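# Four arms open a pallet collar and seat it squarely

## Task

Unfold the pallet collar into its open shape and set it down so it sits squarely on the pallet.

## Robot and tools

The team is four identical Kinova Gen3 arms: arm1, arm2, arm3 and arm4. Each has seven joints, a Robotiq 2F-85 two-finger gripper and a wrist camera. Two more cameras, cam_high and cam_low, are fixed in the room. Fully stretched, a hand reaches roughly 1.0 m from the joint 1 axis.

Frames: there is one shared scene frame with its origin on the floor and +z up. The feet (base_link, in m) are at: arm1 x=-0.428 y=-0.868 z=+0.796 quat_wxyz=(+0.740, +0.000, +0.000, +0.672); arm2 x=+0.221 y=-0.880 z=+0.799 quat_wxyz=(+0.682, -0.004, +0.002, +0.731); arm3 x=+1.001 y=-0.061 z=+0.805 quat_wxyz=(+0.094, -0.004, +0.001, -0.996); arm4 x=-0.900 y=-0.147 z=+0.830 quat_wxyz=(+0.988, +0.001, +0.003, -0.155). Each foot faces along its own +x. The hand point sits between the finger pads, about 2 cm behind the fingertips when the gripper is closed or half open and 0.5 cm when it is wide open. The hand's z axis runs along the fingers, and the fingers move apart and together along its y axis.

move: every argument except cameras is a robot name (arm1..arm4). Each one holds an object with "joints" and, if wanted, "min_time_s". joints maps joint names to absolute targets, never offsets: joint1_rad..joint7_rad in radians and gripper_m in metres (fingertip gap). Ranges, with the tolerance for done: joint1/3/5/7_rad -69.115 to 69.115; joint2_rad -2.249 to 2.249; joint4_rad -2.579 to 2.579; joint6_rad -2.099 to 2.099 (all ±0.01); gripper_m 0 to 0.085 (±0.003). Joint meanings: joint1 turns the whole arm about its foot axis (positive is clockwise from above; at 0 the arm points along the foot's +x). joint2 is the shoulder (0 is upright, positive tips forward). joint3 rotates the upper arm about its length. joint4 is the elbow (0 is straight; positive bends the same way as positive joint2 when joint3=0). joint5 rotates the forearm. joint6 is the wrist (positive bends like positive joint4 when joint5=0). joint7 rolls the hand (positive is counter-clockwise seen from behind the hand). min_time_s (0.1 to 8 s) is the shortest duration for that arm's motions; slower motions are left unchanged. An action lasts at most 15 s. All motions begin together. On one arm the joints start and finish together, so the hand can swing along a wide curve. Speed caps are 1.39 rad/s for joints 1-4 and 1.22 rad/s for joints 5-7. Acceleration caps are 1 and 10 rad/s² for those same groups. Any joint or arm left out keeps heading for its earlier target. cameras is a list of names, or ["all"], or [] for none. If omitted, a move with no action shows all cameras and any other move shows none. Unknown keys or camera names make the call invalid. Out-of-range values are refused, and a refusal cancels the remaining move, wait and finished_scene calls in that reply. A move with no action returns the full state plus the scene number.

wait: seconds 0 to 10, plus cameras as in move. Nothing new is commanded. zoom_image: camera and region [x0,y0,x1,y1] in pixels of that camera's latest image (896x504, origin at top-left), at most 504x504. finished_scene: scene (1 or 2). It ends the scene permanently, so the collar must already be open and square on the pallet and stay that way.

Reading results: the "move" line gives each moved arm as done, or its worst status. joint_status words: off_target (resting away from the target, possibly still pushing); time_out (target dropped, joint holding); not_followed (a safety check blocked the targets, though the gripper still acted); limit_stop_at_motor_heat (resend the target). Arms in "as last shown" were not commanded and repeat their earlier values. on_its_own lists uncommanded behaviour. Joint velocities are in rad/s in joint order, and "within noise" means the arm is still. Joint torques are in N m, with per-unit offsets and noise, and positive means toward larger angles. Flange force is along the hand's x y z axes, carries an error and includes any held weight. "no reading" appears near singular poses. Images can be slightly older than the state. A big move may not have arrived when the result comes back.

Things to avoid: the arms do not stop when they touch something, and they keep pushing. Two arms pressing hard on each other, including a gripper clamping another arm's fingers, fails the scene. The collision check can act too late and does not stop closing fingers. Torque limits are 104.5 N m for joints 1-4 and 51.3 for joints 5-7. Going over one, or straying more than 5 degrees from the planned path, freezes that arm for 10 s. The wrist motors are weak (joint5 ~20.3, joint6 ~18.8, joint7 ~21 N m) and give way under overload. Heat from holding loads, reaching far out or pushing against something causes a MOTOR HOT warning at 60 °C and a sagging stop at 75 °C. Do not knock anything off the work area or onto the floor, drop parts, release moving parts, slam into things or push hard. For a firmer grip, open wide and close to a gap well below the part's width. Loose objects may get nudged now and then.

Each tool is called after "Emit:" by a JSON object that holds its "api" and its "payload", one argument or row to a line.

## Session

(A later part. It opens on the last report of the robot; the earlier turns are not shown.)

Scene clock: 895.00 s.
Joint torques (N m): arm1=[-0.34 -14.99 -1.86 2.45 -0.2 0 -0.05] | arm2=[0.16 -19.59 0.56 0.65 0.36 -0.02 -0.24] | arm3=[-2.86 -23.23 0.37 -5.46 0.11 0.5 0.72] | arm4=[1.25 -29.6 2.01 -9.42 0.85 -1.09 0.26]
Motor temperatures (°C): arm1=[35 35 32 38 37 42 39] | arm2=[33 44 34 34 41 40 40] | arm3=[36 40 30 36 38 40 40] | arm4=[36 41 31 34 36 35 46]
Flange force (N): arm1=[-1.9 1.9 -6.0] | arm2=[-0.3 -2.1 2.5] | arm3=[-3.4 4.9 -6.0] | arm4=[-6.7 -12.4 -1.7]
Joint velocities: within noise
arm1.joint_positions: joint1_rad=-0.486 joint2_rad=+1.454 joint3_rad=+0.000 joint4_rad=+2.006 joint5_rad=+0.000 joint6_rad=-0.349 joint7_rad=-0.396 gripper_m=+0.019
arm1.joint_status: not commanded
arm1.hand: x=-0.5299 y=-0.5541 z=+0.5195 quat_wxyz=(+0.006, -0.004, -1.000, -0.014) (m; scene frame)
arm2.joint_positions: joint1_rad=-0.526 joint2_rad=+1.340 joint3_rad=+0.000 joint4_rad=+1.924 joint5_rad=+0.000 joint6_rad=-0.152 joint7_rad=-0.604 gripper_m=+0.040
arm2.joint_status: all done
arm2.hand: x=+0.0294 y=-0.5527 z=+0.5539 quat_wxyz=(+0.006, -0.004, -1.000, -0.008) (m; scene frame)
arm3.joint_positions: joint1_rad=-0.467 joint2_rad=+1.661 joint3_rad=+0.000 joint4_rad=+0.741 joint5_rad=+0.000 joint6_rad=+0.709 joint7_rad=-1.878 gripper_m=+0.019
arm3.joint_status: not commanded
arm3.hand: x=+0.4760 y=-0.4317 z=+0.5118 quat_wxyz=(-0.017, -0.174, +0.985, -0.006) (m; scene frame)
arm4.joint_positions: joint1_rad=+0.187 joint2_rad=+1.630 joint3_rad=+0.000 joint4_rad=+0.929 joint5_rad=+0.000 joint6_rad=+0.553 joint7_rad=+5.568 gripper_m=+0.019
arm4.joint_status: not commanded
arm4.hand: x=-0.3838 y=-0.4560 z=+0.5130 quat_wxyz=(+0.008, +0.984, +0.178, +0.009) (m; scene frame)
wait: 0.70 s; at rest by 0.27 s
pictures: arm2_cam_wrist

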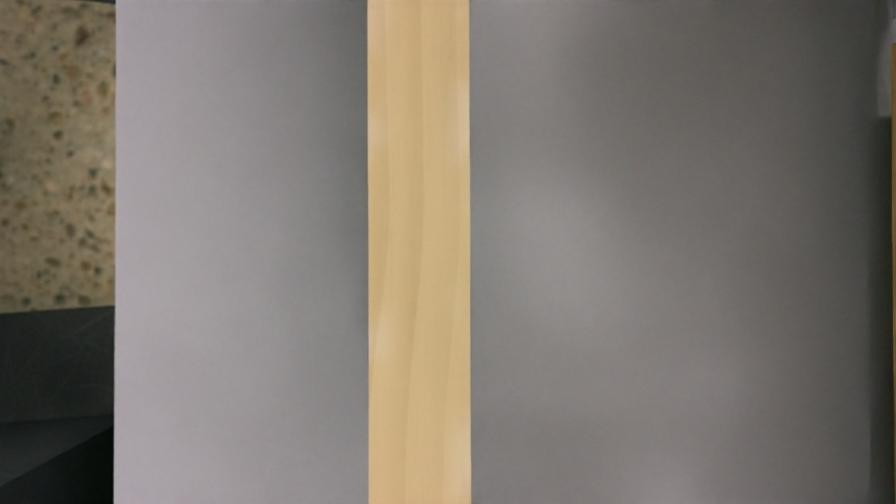

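Emit:
{"api": "move", "payload": {
  "arm2": {"joints":{"joint1_rad":-0.5301,"joint2_rad":1.4033,"joint4_rad":1.8848,"joint6_rad":-0.1765,"joint7_rad":-0.6074},"min_time_s":2.5}
}}

Emit:
{"api": "wait", "payload": {
  "seconds": 0.7,
  "cameras": ["arm2_cam_wrist"]
}}

Scene clock: 900.03 s.
Joint torques (N m): arm1=[-0.34 -15.06 -1.85 2.54 -0.27 0.04 -0.05] | arm2=[0.18 -19.57 0.57 0.85 0.36 -0.03 -0.26] | arm3=[-2.87 -23.22 0.39 -5.37 0.05 0.5 0.79] | arm4=[1.25 -29.58 1.99 -9.45 0.84 -1.08 0.22]
Motor temperatures (°C): arm1=[35 35 32 38 37 42 39] | arm2=[33 43 34 34 41 40 40] | arm3=[36 40 30 36 38 40 40] | arm4=[36 41 31 34 36 35 46]
Flange force (N): arm1=[-2.0 2.0 -5.7] | arm2=[-0.3 -2.2 2.2] | arm3=[-2.9 4.7 -5.8] | arm4=[-6.9 -12.5 -1.9]
move: arm2 done
Joint velocities: within noise
arm1, arm3, arm4: as last shown
arm2.joint_positions: joint1_rad=-0.530 joint2_rad=+1.403 joint3_rad=+0.000 joint4_rad=+1.885 joint5_rad=+0.000 joint6_rad=-0.176 joint7_rad=-0.607 gripper_m=+0.040
arm2.joint_status: all done
arm2.hand: x=+0.0296 y=-0.5555 z=+0.5287 quat_wxyz=(+0.006, -0.004, -1.000, -0.008) (m; scene frame)
pictures: none

Scene clock: 900.73 s.
Joint torques (N m): arm1=[-0.31 -15.02 -1.87 2.49 -0.21 0.02 -0.1] | arm2=[0.22 -19.62 0.55 0.87 0.36 0 -0.24] | arm3=[-2.88 -23.19 0.32 -5.44 0.1 0.44 0.75] | arm4=[1.26 -29.6 1.98 -9.45 0.83 -1.08 0.23]
Motor temperatures (°C): arm1=[35 35 32 38 37 42 39] | arm2=[33 43 34 34 41 40 40] | arm3=[36 40 30 36 38 40 40] | arm4=[36 41 31 34 36 35 46]
Flange force (N): arm1=[-1.9 2.0 -5.9] | arm2=[-0.2 -2.3 2.4] | arm3=[-3.1 4.8 -6.0] | arm4=[-6.8 -12.5 -1.8]
Joint velocities: within noise
arm1.joint_positions: joint1_rad=-0.486 joint2_rad=+1.454 joint3_rad=+0.000 joint4_rad=+2.006 joint5_rad=+0.000 joint6_rad=-0.349 joint7_rad=-0.396 gripper_m=+0.019
arm1.joint_status: not commanded
arm1.hand: x=-0.5299 y=-0.5541 z=+0.5195 quat_wxyz=(+0.006, -0.004, -1.000, -0.014) (m; scene frame)
arm2.joint_positions: joint1_rad=-0.530 joint2_rad=+1.403 joint3_rad=+0.000 joint4_rad=+1.885 joint5_rad=+0.000 joint6_rad=-0.176 joint7_rad=-0.607 gripper_m=+0.040
arm2.joint_status: all done
arm2.hand: x=+0.0296 y=-0.5555 z=+0.5287 quat_wxyz=(+0.006, -0.004, -1.000, -0.008) (m; scene frame)
arm3.joint_positions: joint1_rad=-0.467 joint2_rad=+1.661 joint3_rad=+0.000 joint4_rad=+0.741 joint5_rad=+0.000 joint6_rad=+0.709 joint7_rad=-1.878 gripper_m=+0.019
arm3.joint_status: not commanded
arm3.hand: x=+0.4760 y=-0.4317 z=+0.5118 quat_wxyz=(-0.017, -0.174, +0.985, -0.006) (m; scene frame)
arm4.joint_positions: joint1_rad=+0.187 joint2_rad=+1.630 joint3_rad=+0.000 joint4_rad=+0.929 joint5_rad=+0.000 joint6_rad=+0.553 joint7_rad=+5.568 gripper_m=+0.019
arm4.joint_status: not commanded
arm4.hand: x=-0.3838 y=-0.4560 z=+0.5130 quat_wxyz=(+0.008, +0.984, +0.178, +0.009) (m; scene frame)
wait: 0.70 s; at rest by 0.27 s
pictures: arm2_cam_wrist

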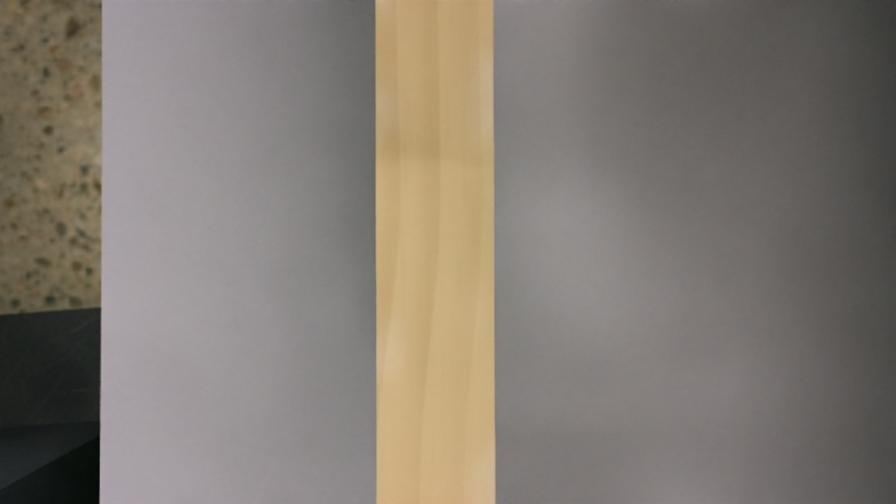

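Emit:
{"api": "move", "payload": {
  "arm2": {"joints":{"joint1_rad":-0.531,"joint2_rad":1.4467,"joint4_rad":1.8515,"joint6_rad":-0.1866,"joint7_rad":-0.6083},"min_time_s":2}
}}

Emit:
{"api": "wait", "payload": {
  "seconds": 0.7,
  "cameras": ["arm2_cam_wrist"]
}}

Scene clock: 903.93 s.
Joint torques (N m): arm1=[-0.28 -15.01 -1.91 2.53 -0.2 -0.01 -0.06] | arm2=[0.18 -19.63 0.57 0.99 0.37 0 -0.27] | arm3=[-2.93 -23.3 0.35 -5.39 0.04 0.45 0.75] | arm4=[1.21 -29.58 1.99 -9.42 0.84 -1.1 0.24]
Motor temperatures (°C): arm1=[35 35 32 38 37 42 39] | arm2=[33 43 34 34 41 40 40] | arm3=[36 40 30 36 38 40 40] | arm4=[36 41 31 34 36 35 46]
Flange force (N): arm1=[-1.7 2.1 -5.8] | arm2=[-0.3 -2.2 2.3] | arm3=[-2.6 4.8 -5.6] | arm4=[-6.7 -12.3 -1.8]
move: arm2 done
Joint velocities: within noise
arm1, arm3, arm4: as last shown
arm2.joint_positions: joint1_rad=-0.531 joint2_rad=+1.447 joint3_rad=+0.000 joint4_rad=+1.852 joint5_rad=+0.000 joint6_rad=-0.187 joint7_rad=-0.608 gripper_m=+0.040
arm2.joint_status: all done
arm2.hand: x=+0.0296 y=-0.5563 z=+0.5111 quat_wxyz=(+0.006, -0.004, -1.000, -0.008) (m; scene frame)
pictures: none

Scene clock: 904.63 s.
Joint torques (N m): arm1=[-0.25 -15.01 -1.89 2.49 -0.21 -0.03 -0.07] | arm2=[0.16 -19.67 0.56 0.93 0.35 -0.02 -0.26] | arm3=[-2.87 -23.23 0.37 -5.45 0.08 0.49 0.79] | arm4=[1.29 -29.57 2.03 -9.47 0.84 -1.11 0.22]
Motor temperatures (°C): arm1=[35 35 32 38 37 42 39] | arm2=[33 43 34 34 41 40 40] | arm3=[36 40 30 36 38 40 40] | arm4=[36 41 31 34 36 35 46]
Flange force (N): arm1=[-1.7 2.0 -5.9] | arm2=[-0.4 -2.2 2.3] | arm3=[-3.4 4.9 -6.0] | arm4=[-6.8 -12.6 -1.9]
Joint velocities: within noise
arm1.joint_positions: joint1_rad=-0.486 joint2_rad=+1.454 joint3_rad=+0.000 joint4_rad=+2.006 joint5_rad=+0.000 joint6_rad=-0.349 joint7_rad=-0.396 gripper_m=+0.019
arm1.joint_status: not commanded
arm1.hand: x=-0.5299 y=-0.5541 z=+0.5195 quat_wxyz=(+0.006, -0.004, -1.000, -0.014) (m; scene frame)
arm2.joint_positions: joint1_rad=-0.531 joint2_rad=+1.447 joint3_rad=+0.000 joint4_rad=+1.852 joint5_rad=+0.000 joint6_rad=-0.187 joint7_rad=-0.608 gripper_m=+0.040
arm2.joint_status: all done
arm2.hand: x=+0.0296 y=-0.5563 z=+0.5111 quat_wxyz=(+0.006, -0.004, -1.000, -0.008) (m; scene frame)
arm3.joint_positions: joint1_rad=-0.467 joint2_rad=+1.661 joint3_rad=+0.000 joint4_rad=+0.741 joint5_rad=+0.000 joint6_rad=+0.709 joint7_rad=-1.878 gripper_m=+0.019
arm3.joint_status: not commanded
arm3.hand: x=+0.4760 y=-0.4317 z=+0.5118 quat_wxyz=(-0.017, -0.174, +0.985, -0.006) (m; scene frame)
arm4.joint_positions: joint1_rad=+0.187 joint2_rad=+1.630 joint3_rad=+0.000 joint4_rad=+0.929 joint5_rad=+0.000 joint6_rad=+0.553 joint7_rad=+5.568 gripper_m=+0.019
arm4.joint_status: not commanded
arm4.hand: x=-0.3838 y=-0.4560 z=+0.5130 quat_wxyz=(+0.008, +0.984, +0.178, +0.009) (m; scene frame)
wait: 0.70 s; at rest by 0.27 s
pictures: arm2_cam_wrist

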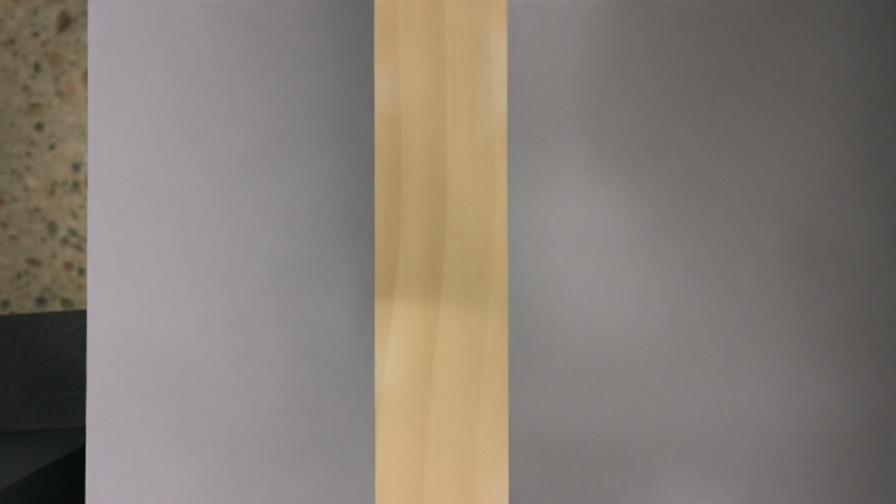

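Centred at 441. Close arm2.

Emit:
{"api": "move", "payload": {
  "arm2": {"joints":{"gripper_m":0.013},"min_time_s":2}
}}

Emit:
{"api": "wait", "payload": {
  "seconds": 0.7
}}

Scene clock: 905.87 s.
Joint torques (N m): arm1=[-0.57 -15.59 -2.26 2.57 -0.19 -0.3 -0.1] | arm2=[-0.75 -16.79 -1.22 0.14 0.69 0.09 -0.19] | arm3=[-3.02 -23.37 0.21 -5.59 0.05 0.37 0.79] | arm4=[1.32 -29.2 2.03 -9.07 0.85 -0.89 0.22]
Motor temperatures (°C): arm1=[35 35 32 38 37 42 39] | arm2=[33 43 34 34 41 40 40] | arm3=[36 40 30 36 38 40 40] | arm4=[36 41 31 34 36 35 46]
Flange force (N): arm1=[-2.4 3.1 -4.4] | arm2=[-2.7 -2.2 -6.3] | arm3=[-3.4 5.1 -6.0] | arm4=[-6.3 -12.0 -1.8]
move: arm2 off_target
Joint velocities: within noise
arm1, arm3, arm4: as last shown
arm2.joint_positions: joint1_rad=-0.531 joint2_rad=+1.447 joint3_rad=+0.000 joint4_rad=+1.851 joint5_rad=+0.000 joint6_rad=-0.187 joint7_rad=-0.608 gripper_m=+0.019
arm2.joint_status: gripper_m off_target (ended at +0.019, target +0.013)
arm2.hand: x=+0.0296 y=-0.5562 z=+0.5111 quat_wxyz=(+0.007, -0.004, -1.000, -0.008) (m; scene frame)
pictures: none

Scene clock: 906.57 s.
Joint torques (N m): arm1=[-0.52 -15.27 -2.23 3.01 -0.24 -0.09 -0.09] | arm2=[-0.63 -16.89 -1.07 0.03 0.65 0.05 -0.14] | arm3=[-3.01 -23.4 0.14 -5.57 0.01 0.36 0.75] | arm4=[1.32 -29.16 2.04 -9.04 0.85 -0.89 0.21]
Motor temperatures (°C): arm1=[35 35 32 38 37 42 39] | arm2=[33 43 34 34 41 40 40] | arm3=[36 40 30 36 38 40 40] | arm4=[36 41 31 34 36 35 46]
Flange force (N): arm1=[-2.1 3.7 -4.1] | arm2=[-2.6 -2.5 -6.3] | arm3=[-3.1 5.1 -5.9] | arm4=[-6.3 -11.9 -1.8]
Joint velocities: within noise
arm1.joint_positions: joint1_rad=-0.486 joint2_rad=+1.454 joint3_rad=+0.000 joint4_rad=+2.006 joint5_rad=+0.000 joint6_rad=-0.349 joint7_rad=-0.396 gripper_m=+0.019
arm1.joint_status: not commanded
arm1.hand: x=-0.5299 y=-0.5541 z=+0.5195 quat_wxyz=(+0.006, -0.004, -1.000, -0.014) (m; scene frame)
arm2.joint_positions: joint1_rad=-0.531 joint2_rad=+1.447 joint3_rad=+0.000 joint4_rad=+1.852 joint5_rad=+0.000 joint6_rad=-0.187 joint7_rad=-0.608 gripper_m=+0.019
arm2.joint_status: gripper_m off_target (ended at +0.019, target +0.013)
arm2.hand: x=+0.0296 y=-0.5563 z=+0.5111 quat_wxyz=(+0.006, -0.004, -1.000, -0.008) (m; scene frame)
arm3.joint_positions: joint1_rad=-0.467 joint2_rad=+1.661 joint3_rad=+0.000 joint4_rad=+0.741 joint5_rad=+0.000 joint6_rad=+0.709 joint7_rad=-1.878 gripper_m=+0.019
arm3.joint_status: not commanded
arm3.hand: x=+0.4760 y=-0.4317 z=+0.5118 quat_wxyz=(-0.017, -0.174, +0.985, -0.006) (m; scene frame)
arm4.joint_positions: joint1_rad=+0.187 joint2_rad=+1.630 joint3_rad=+0.000 joint4_rad=+0.929 joint5_rad=+0.000 joint6_rad=+0.553 joint7_rad=+5.568 gripper_m=+0.019
arm4.joint_status: not commanded
arm4.hand: x=-0.3838 y=-0.4560 z=+0.5130 quat_wxyz=(+0.008, +0.984, +0.178, +0.009) (m; scene frame)
wait: 0.70 s; at rest by 0.27 s
pictures: none

Emit:
{"api": "wait", "payload": {
  "seconds": 0.2,
  "cameras": ["all"]
}}

Emit:
{"api": "zoom_image", "payload": {
  "camera": "cam_high",
  "region": [360, 170, 530, 360]
}}

Emit:
{"api": "zoom_image", "payload": {
  "camera": "cam_high",
  "region": [370, 180, 440, 270]
}}

Emit:
{"api": "zoom_image", "payload": {
  "camera": "cam_high",
  "region": [370, 250, 450, 350]
}}

Scene clock: 915.80 s.
Joint torques (N m): arm1=[-0.51 -15.35 -2.29 2.95 -0.25 -0.08 -0.13] | arm2=[-0.63 -16.86 -1.08 0.04 0.65 0.03 -0.17] | arm3=[-3.14 -23.42 0.2 -5.54 0 0.34 0.78] | arm4=[1.35 -29.18 2.06 -9.05 0.85 -0.91 0.24]
Motor temperatures (°C): arm1=[35 35 32 38 37 42 39] | arm2=[33 43 34 34 41 40 40] | arm3=[36 40 30 36 38 40 40] | arm4=[36 41 31 34 36 35 46]
Flange force (N): arm1=[-2.3 3.5 -4.1] | arm2=[-2.6 -2.4 -6.4] | arm3=[-2.7 5.1 -5.7] | arm4=[-6.2 -11.9 -1.8]
Joint velocities: within noise
arm1.joint_positions: joint1_rad=-0.486 joint2_rad=+1.454 joint3_rad=+0.000 joint4_rad=+2.006 joint5_rad=+0.000 joint6_rad=-0.349 joint7_rad=-0.396 gripper_m=+0.019
arm1.joint_status: not commanded
arm1.hand: x=-0.5299 y=-0.5541 z=+0.5195 quat_wxyz=(+0.006, -0.004, -1.000, -0.014) (m; scene frame)
arm2.joint_positions: joint1_rad=-0.531 joint2_rad=+1.447 joint3_rad=+0.000 joint4_rad=+1.852 joint5_rad=+0.000 joint6_rad=-0.187 joint7_rad=-0.608 gripper_m=+0.019
arm2.joint_status: gripper_m off_target (ended at +0.019, target +0.013)
arm2.hand: x=+0.0296 y=-0.5563 z=+0.5111 quat_wxyz=(+0.006, -0.004, -1.000, -0.008) (m; scene frame)
arm3.joint_positions: joint1_rad=-0.467 joint2_rad=+1.661 joint3_rad=+0.000 joint4_rad=+0.741 joint5_rad=+0.000 joint6_rad=+0.709 joint7_rad=-1.878 gripper_m=+0.019
arm3.joint_status: not commanded
arm3.hand: x=+0.4760 y=-0.4317 z=+0.5118 quat_wxyz=(-0.017, -0.174, +0.985, -0.006) (m; scene frame)
arm4.joint_positions: joint1_rad=+0.187 joint2_rad=+1.630 joint3_rad=+0.000 joint4_rad=+0.929 joint5_rad=+0.000 joint6_rad=+0.553 joint7_rad=+5.568 gripper_m=+0.019
arm4.joint_status: not commanded
arm4.hand: x=-0.3838 y=-0.4560 z=+0.5130 quat_wxyz=(+0.008, +0.984, +0.178, +0.009) (m; scene frame)
wait: 0.20 s; at rest from the start
pictures: arm1_cam_wrist, arm2_cam_wrist, arm3_cam_wrist, arm4_cam_wrist, cam_high, cam_low

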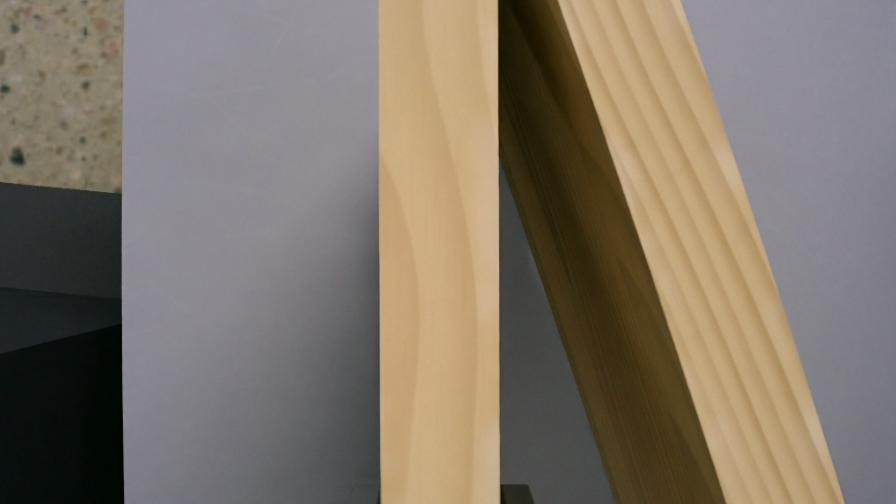

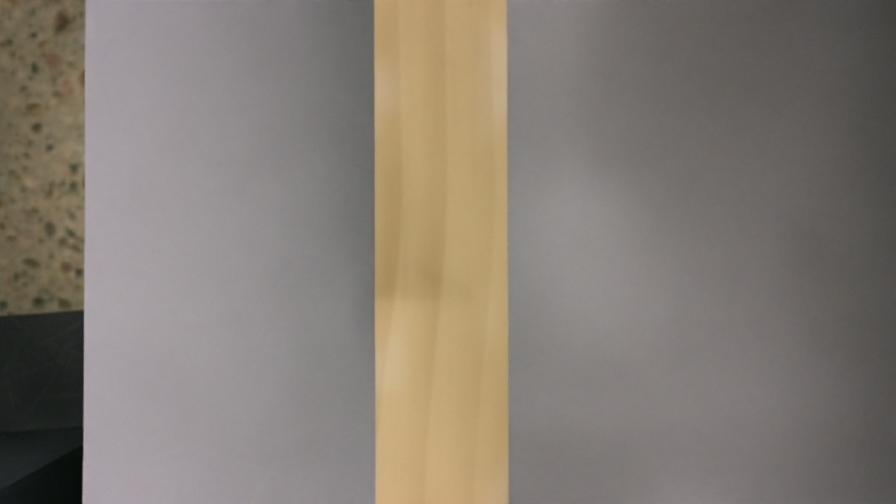

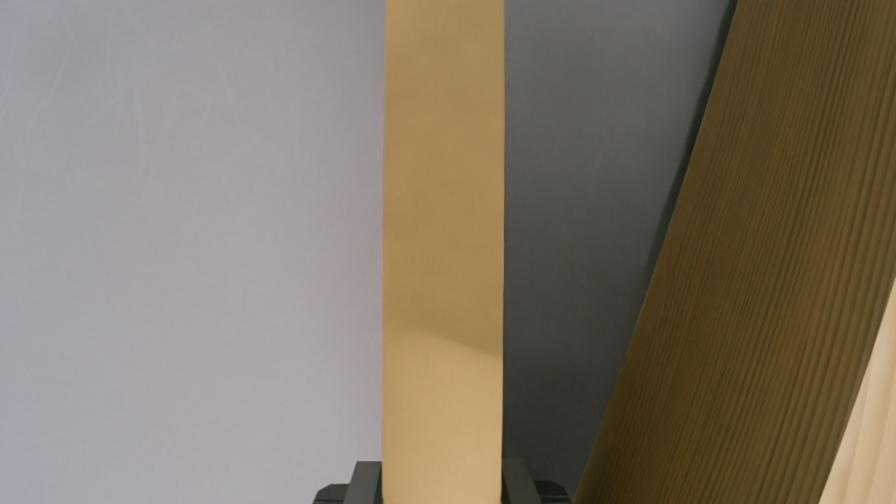

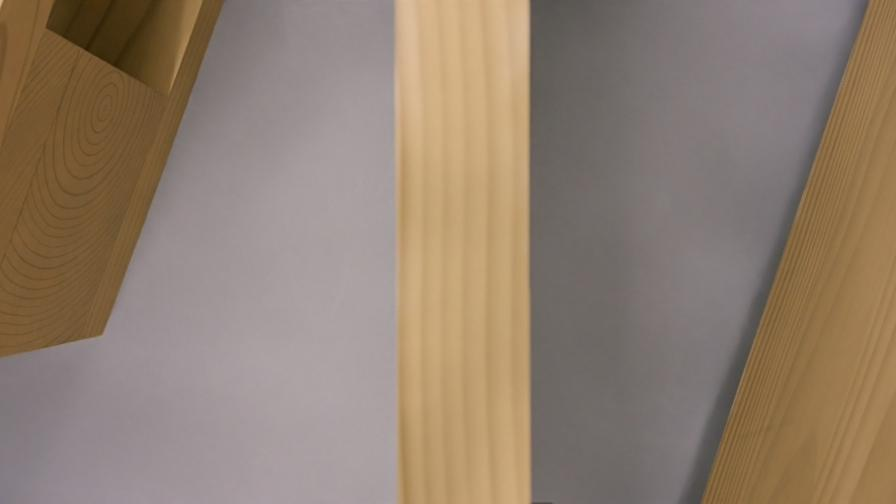

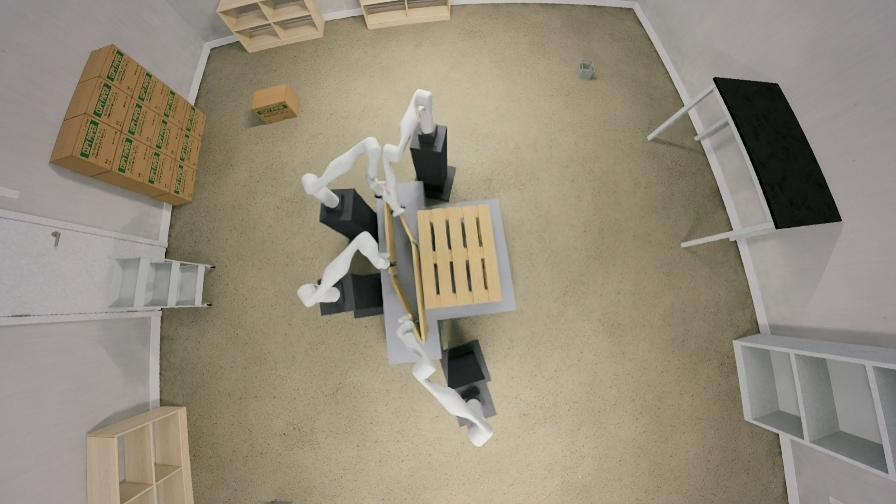

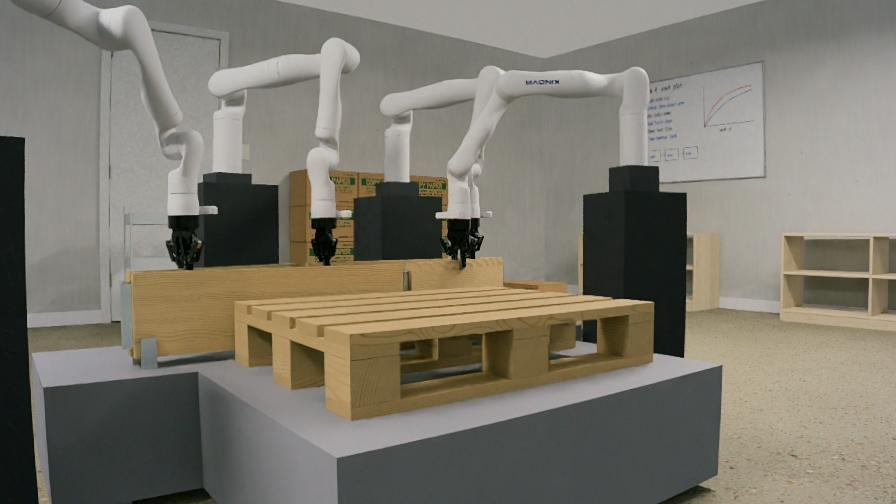

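Scaled by 2.653 from the camera's 896x504 image, which has a finer 1280x720 frame.

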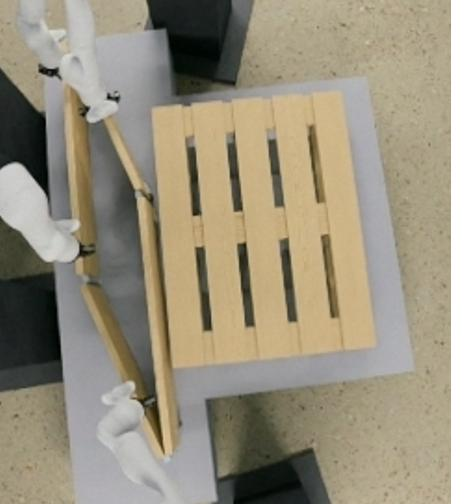

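Scaled by 5.600 from the camera's 896x504 image, which has a finer 1280x720 frame.

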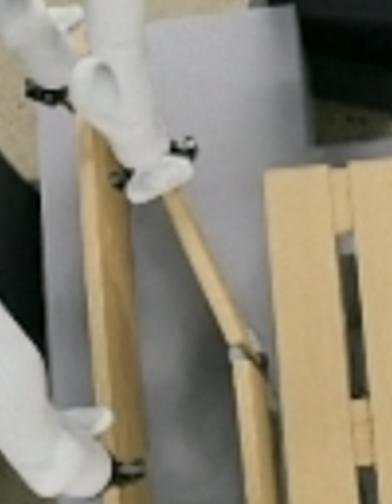

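Scaled by 5.040 from the camera's 896x504 image, which has a finer 1280x720 frame.

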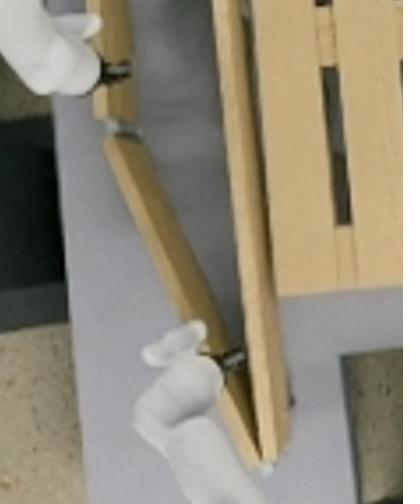

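Emit:
{"api": "move", "payload": {
  "arm1": {"joints":{"joint2_rad":1.4414,"joint4_rad":2.0156,"joint6_rad":-0.3459},"min_time_s":2.5},
  "arm2": {"joints":{"joint2_rad":1.4343,"joint4_rad":1.861,"joint6_rad":-0.1837},"min_time_s":2.5},
  "arm3": {"joints":{"joint2_rad":1.6489,"joint4_rad":0.7545,"joint6_rad":0.7084},"min_time_s":2.5},
  "arm4": {"joints":{"joint2_rad":1.618,"joint4_rad":0.941,"joint6_rad":0.5526},"min_time_s":2.5}
}}

Emit:
{"api": "wait", "payload": {
  "seconds": 0.7,
  "cameras": ["cam_low","cam_high"]
}}

Scene clock: 940.03 s.
Joint torques (N m): arm1=[0.21 -21.01 -0.21 1.91 -0.46 -1.31 -0.03] | arm2=[0.28 -23.13 0.91 0.45 0.37 -0.41 -0.23] | arm3=[-2.68 -37.22 1.26 -9.89 0.43 0.59 0.79] | arm4=[1.63 -36.62 1.98 -10.11 0.7 0.14 0.35]
Motor temperatures (°C): arm1=[35 34 32 38 37 42 39] | arm2=[33 43 34 34 41 40 40] | arm3=[36 40 30 36 38 40 40] | arm4=[36 41 31 34 36 35 46]
Flange force (N): arm1=[-0.9 -0.8 7.3] | arm2=[-0.9 -3.8 9.7] | arm3=[-2.8 4.5 16.9] | arm4=[-4.6 -11.0 13.7]
move: arm1 done; arm2 done; arm3 done; arm4 done
Joint velocities: within noise
arm1.joint_positions: joint1_rad=-0.486 joint2_rad=+1.441 joint3_rad=+0.000 joint4_rad=+2.016 joint5_rad=+0.000 joint6_rad=-0.346 joint7_rad=-0.396 gripper_m=+0.019
arm1.joint_status: all done
arm1.hand: x=-0.5301 y=-0.5536 z=+0.5246 quat_wxyz=(+0.006, -0.004, -1.000, -0.014) (m; scene frame)
arm2.joint_positions: joint1_rad=-0.531 joint2_rad=+1.434 joint3_rad=+0.000 joint4_rad=+1.861 joint5_rad=+0.000 joint6_rad=-0.184 joint7_rad=-0.608 gripper_m=+0.019
arm2.joint_status: all done
arm2.hand: x=+0.0295 y=-0.5561 z=+0.5161 quat_wxyz=(+0.006, -0.004, -1.000, -0.008) (m; scene frame)
arm3.joint_positions: joint1_rad=-0.467 joint2_rad=+1.649 joint3_rad=+0.000 joint4_rad=+0.754 joint5_rad=+0.000 joint6_rad=+0.708 joint7_rad=-1.878 gripper_m=+0.019
arm3.joint_status: all done
arm3.hand: x=+0.4759 y=-0.4318 z=+0.5168 quat_wxyz=(-0.017, -0.174, +0.985, -0.006) (m; scene frame)
arm4.joint_positions: joint1_rad=+0.187 joint2_rad=+1.618 joint3_rad=+0.000 joint4_rad=+0.941 joint5_rad=+0.000 joint6_rad=+0.553 joint7_rad=+5.568 gripper_m=+0.019
arm4.joint_status: all done
arm4.hand: x=-0.3837 y=-0.4561 z=+0.5180 quat_wxyz=(+0.008, +0.984, +0.178, +0.009) (m; scene frame)
pictures: none

Scene clock: 940.73 s.
Joint torques (N m): arm1=[0.23 -21.01 -0.13 1.9 -0.49 -1.36 0] | arm2=[0.28 -23.18 0.91 0.47 0.36 -0.43 -0.26] | arm3=[-2.65 -37.23 1.25 -9.81 0.47 0.59 0.83] | arm4=[1.61 -36.62 1.98 -10.09 0.7 0.13 0.34]
Motor temperatures (°C): arm1=[35 34 32 38 37 42 39] | arm2=[33 43 34 34 41 40 40] | arm3=[36 40 30 36 38 40 40] | arm4=[36 41 31 34 36 35 46]
Flange force (N): arm1=[-0.8 -0.6 7.3] | arm2=[-0.9 -3.7 9.8] | arm3=[-2.3 4.2 17.2] | arm4=[-4.6 -10.9 13.7]
Joint velocities: within noise
arm1.joint_positions: joint1_rad=-0.486 joint2_rad=+1.441 joint3_rad=+0.000 joint4_rad=+2.016 joint5_rad=+0.000 joint6_rad=-0.346 joint7_rad=-0.396 gripper_m=+0.019
arm1.joint_status: all done
arm1.hand: x=-0.5301 y=-0.5536 z=+0.5246 quat_wxyz=(+0.006, -0.004, -1.000, -0.014) (m; scene frame)
arm2.joint_positions: joint1_rad=-0.531 joint2_rad=+1.434 joint3_rad=+0.000 joint4_rad=+1.861 joint5_rad=+0.000 joint6_rad=-0.184 joint7_rad=-0.608 gripper_m=+0.019
arm2.joint_status: all done
arm2.hand: x=+0.0295 y=-0.5561 z=+0.5161 quat_wxyz=(+0.006, -0.004, -1.000, -0.008) (m; scene frame)
arm3.joint_positions: joint1_rad=-0.467 joint2_rad=+1.649 joint3_rad=+0.000 joint4_rad=+0.754 joint5_rad=+0.000 joint6_rad=+0.708 joint7_rad=-1.878 gripper_m=+0.019
arm3.joint_status: all done
arm3.hand: x=+0.4759 y=-0.4318 z=+0.5168 quat_wxyz=(-0.017, -0.174, +0.985, -0.006) (m; scene frame)
arm4.joint_positions: joint1_rad=+0.187 joint2_rad=+1.618 joint3_rad=+0.000 joint4_rad=+0.941 joint5_rad=+0.000 joint6_rad=+0.553 joint7_rad=+5.568 gripper_m=+0.019
arm4.joint_status: all done
arm4.hand: x=-0.3837 y=-0.4561 z=+0.5180 quat_wxyz=(+0.008, +0.984, +0.178, +0.009) (m; scene frame)
wait: 0.70 s; at rest by 0.27 s
pictures: cam_high, cam_low

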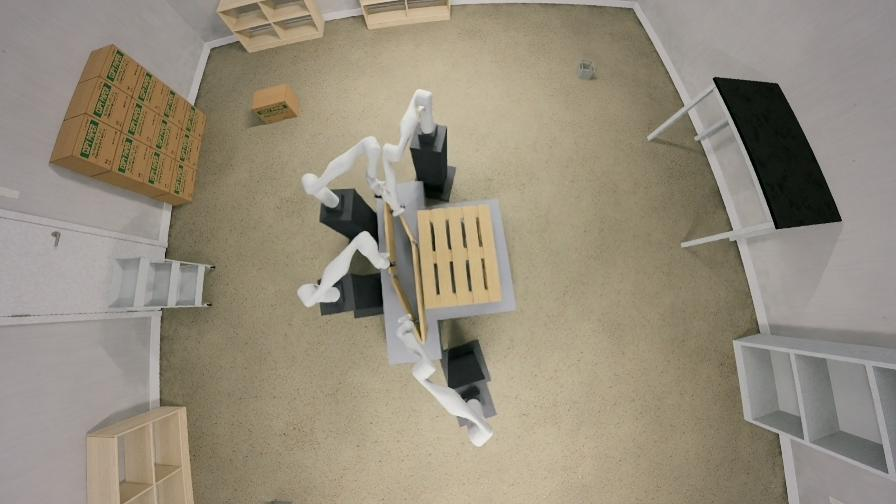

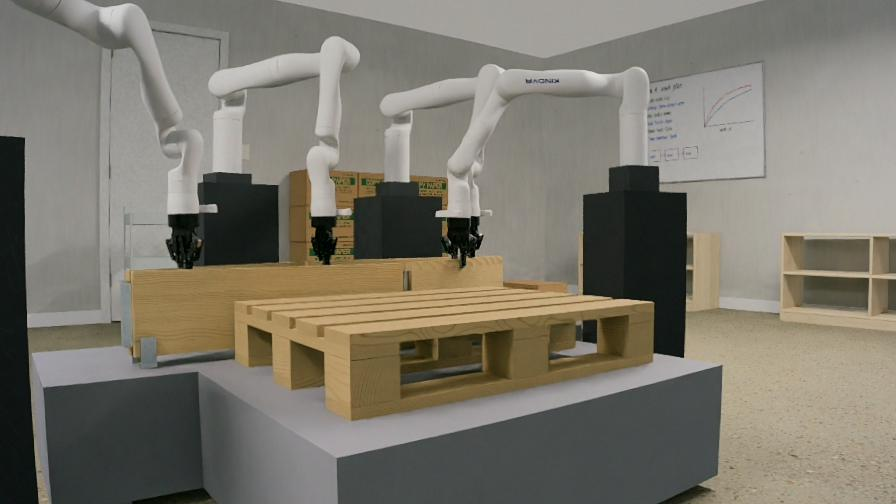

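Emit:
{"api": "move", "payload": {
  "arm1": {"joints":{"joint2_rad":1.3661,"joint4_rad":2.0731,"joint6_rad":-0.3276},"min_time_s":3},
  "arm2": {"joints":{"joint2_rad":1.3599,"joint4_rad":1.9182,"joint6_rad":-0.1665},"min_time_s":3},
  "arm3": {"joints":{"joint2_rad":1.5742,"joint4_rad":0.8352,"joint6_rad":0.7022},"min_time_s":3},
  "arm4": {"joints":{"joint2_rad":1.5457,"joint4_rad":1.0151,"joint6_rad":0.5508},"min_time_s":3}
}}

Emit:
{"api": "wait", "payload": {
  "seconds": 0.7,
  "cameras": ["cam_low","arm1_cam_wrist"]
}}

Scene clock: 945.07 s.
Joint torques (N m): arm1=[0.18 -20.08 -0.61 1.93 -0.37 -1.15 -0.03] | arm2=[0.48 -23.19 1.24 0.19 0.33 -0.5 -0.2] | arm3=[-2.92 -37.03 0.82 -9.69 0.25 0.58 0.76] | arm4=[1.52 -37.13 1.94 -9.86 0.71 0.38 0.36]
Motor temperatures (°C): arm1=[35 34 32 38 37 42 39] | arm2=[33 43 34 34 41 40 40] | arm3=[36 41 30 36 38 40 40] | arm4=[36 42 31 34 36 35 46]
Flange force (N): arm1=[-0.8 -0.1 5.8] | arm2=[-0.4 -4.1 10.1] | arm3=[-2.0 4.7 17.1] | arm4=[-3.8 -9.8 16.2]
move: arm1 done; arm2 done; arm3 done; arm4 done
Joint velocities: within noise
arm1.joint_positions: joint1_rad=-0.486 joint2_rad=+1.366 joint3_rad=+0.000 joint4_rad=+2.073 joint5_rad=+0.000 joint6_rad=-0.328 joint7_rad=-0.396 gripper_m=+0.019
arm1.joint_status: all done
arm1.hand: x=-0.5301 y=-0.5537 z=+0.5541 quat_wxyz=(+0.006, -0.004, -1.000, -0.014) (m; scene frame)
arm2.joint_positions: joint1_rad=-0.531 joint2_rad=+1.360 joint3_rad=+0.000 joint4_rad=+1.918 joint5_rad=+0.000 joint6_rad=-0.166 joint7_rad=-0.608 gripper_m=+0.019
arm2.joint_status: all done
arm2.hand: x=+0.0294 y=-0.5559 z=+0.5461 quat_wxyz=(+0.006, -0.004, -1.000, -0.008) (m; scene frame)
arm3.joint_positions: joint1_rad=-0.467 joint2_rad=+1.574 joint3_rad=+0.000 joint4_rad=+0.835 joint5_rad=+0.000 joint6_rad=+0.702 joint7_rad=-1.878 gripper_m=+0.019
arm3.joint_status: all done
arm3.hand: x=+0.4762 y=-0.4318 z=+0.5469 quat_wxyz=(-0.017, -0.174, +0.985, -0.006) (m; scene frame)
arm4.joint_positions: joint1_rad=+0.187 joint2_rad=+1.546 joint3_rad=+0.000 joint4_rad=+1.015 joint5_rad=+0.000 joint6_rad=+0.551 joint7_rad=+5.568 gripper_m=+0.019
arm4.joint_status: all done
arm4.hand: x=-0.3836 y=-0.4561 z=+0.5481 quat_wxyz=(+0.008, +0.984, +0.178, +0.009) (m; scene frame)
pictures: none

Scene clock: 945.77 s.
Joint torques (N m): arm1=[0.15 -20.09 -0.42 1.99 -0.43 -1.11 -0.05] | arm2=[0.49 -23.2 1.26 0.15 0.33 -0.53 -0.22] | arm3=[-2.95 -37.13 0.79 -9.74 0.31 0.54 0.77] | arm4=[1.52 -37.13 1.92 -9.91 0.73 0.39 0.34]
Motor temperatures (°C): arm1=[35 34 32 38 37 42 39] | arm2=[33 43 34 34 41 40 40] | arm3=[36 41 30 36 38 40 40] | arm4=[36 42 31 34 36 35 46]
Flange force (N): arm1=[-0.9 0.0 5.9] | arm2=[-0.4 -4.1 10.1] | arm3=[-1.9 4.7 17.2] | arm4=[-4.0 -10.0 16.1]
Joint velocities: within noise
arm1.joint_positions: joint1_rad=-0.486 joint2_rad=+1.366 joint3_rad=+0.000 joint4_rad=+2.073 joint5_rad=+0.000 joint6_rad=-0.328 joint7_rad=-0.396 gripper_m=+0.019
arm1.joint_status: all done
arm1.hand: x=-0.5301 y=-0.5537 z=+0.5541 quat_wxyz=(+0.006, -0.004, -1.000, -0.014) (m; scene frame)
arm2.joint_positions: joint1_rad=-0.531 joint2_rad=+1.360 joint3_rad=+0.000 joint4_rad=+1.918 joint5_rad=+0.000 joint6_rad=-0.166 joint7_rad=-0.608 gripper_m=+0.019
arm2.joint_status: all done
arm2.hand: x=+0.0294 y=-0.5559 z=+0.5461 quat_wxyz=(+0.006, -0.004, -1.000, -0.008) (m; scene frame)
arm3.joint_positions: joint1_rad=-0.467 joint2_rad=+1.574 joint3_rad=+0.000 joint4_rad=+0.835 joint5_rad=+0.000 joint6_rad=+0.702 joint7_rad=-1.878 gripper_m=+0.019
arm3.joint_status: all done
arm3.hand: x=+0.4762 y=-0.4318 z=+0.5469 quat_wxyz=(-0.017, -0.174, +0.985, -0.006) (m; scene frame)
arm4.joint_positions: joint1_rad=+0.187 joint2_rad=+1.546 joint3_rad=+0.000 joint4_rad=+1.015 joint5_rad=+0.000 joint6_rad=+0.551 joint7_rad=+5.568 gripper_m=+0.019
arm4.joint_status: all done
arm4.hand: x=-0.3836 y=-0.4561 z=+0.5481 quat_wxyz=(+0.008, +0.984, +0.178, +0.009) (m; scene frame)
wait: 0.70 s; at rest by 0.27 s
pictures: arm1_cam_wrist, cam_low

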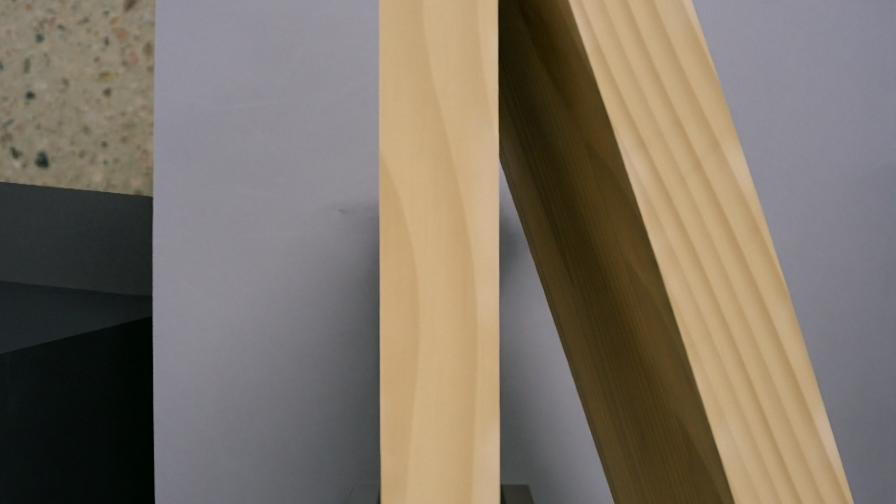

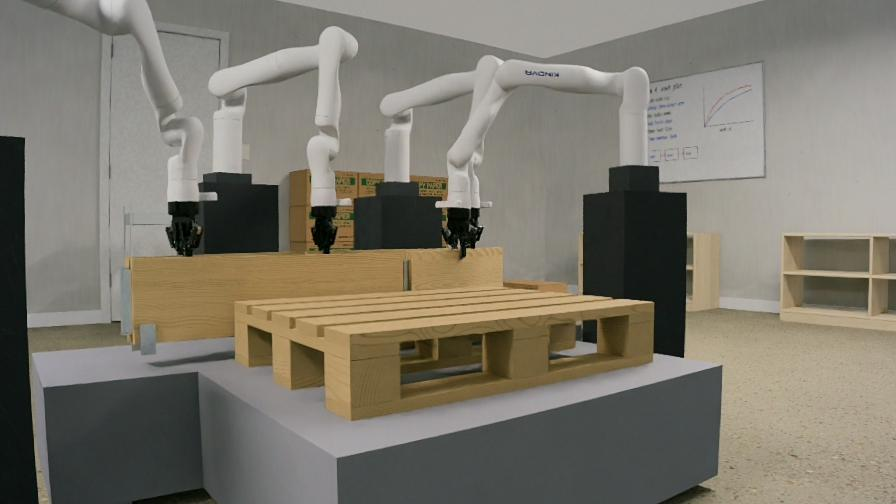

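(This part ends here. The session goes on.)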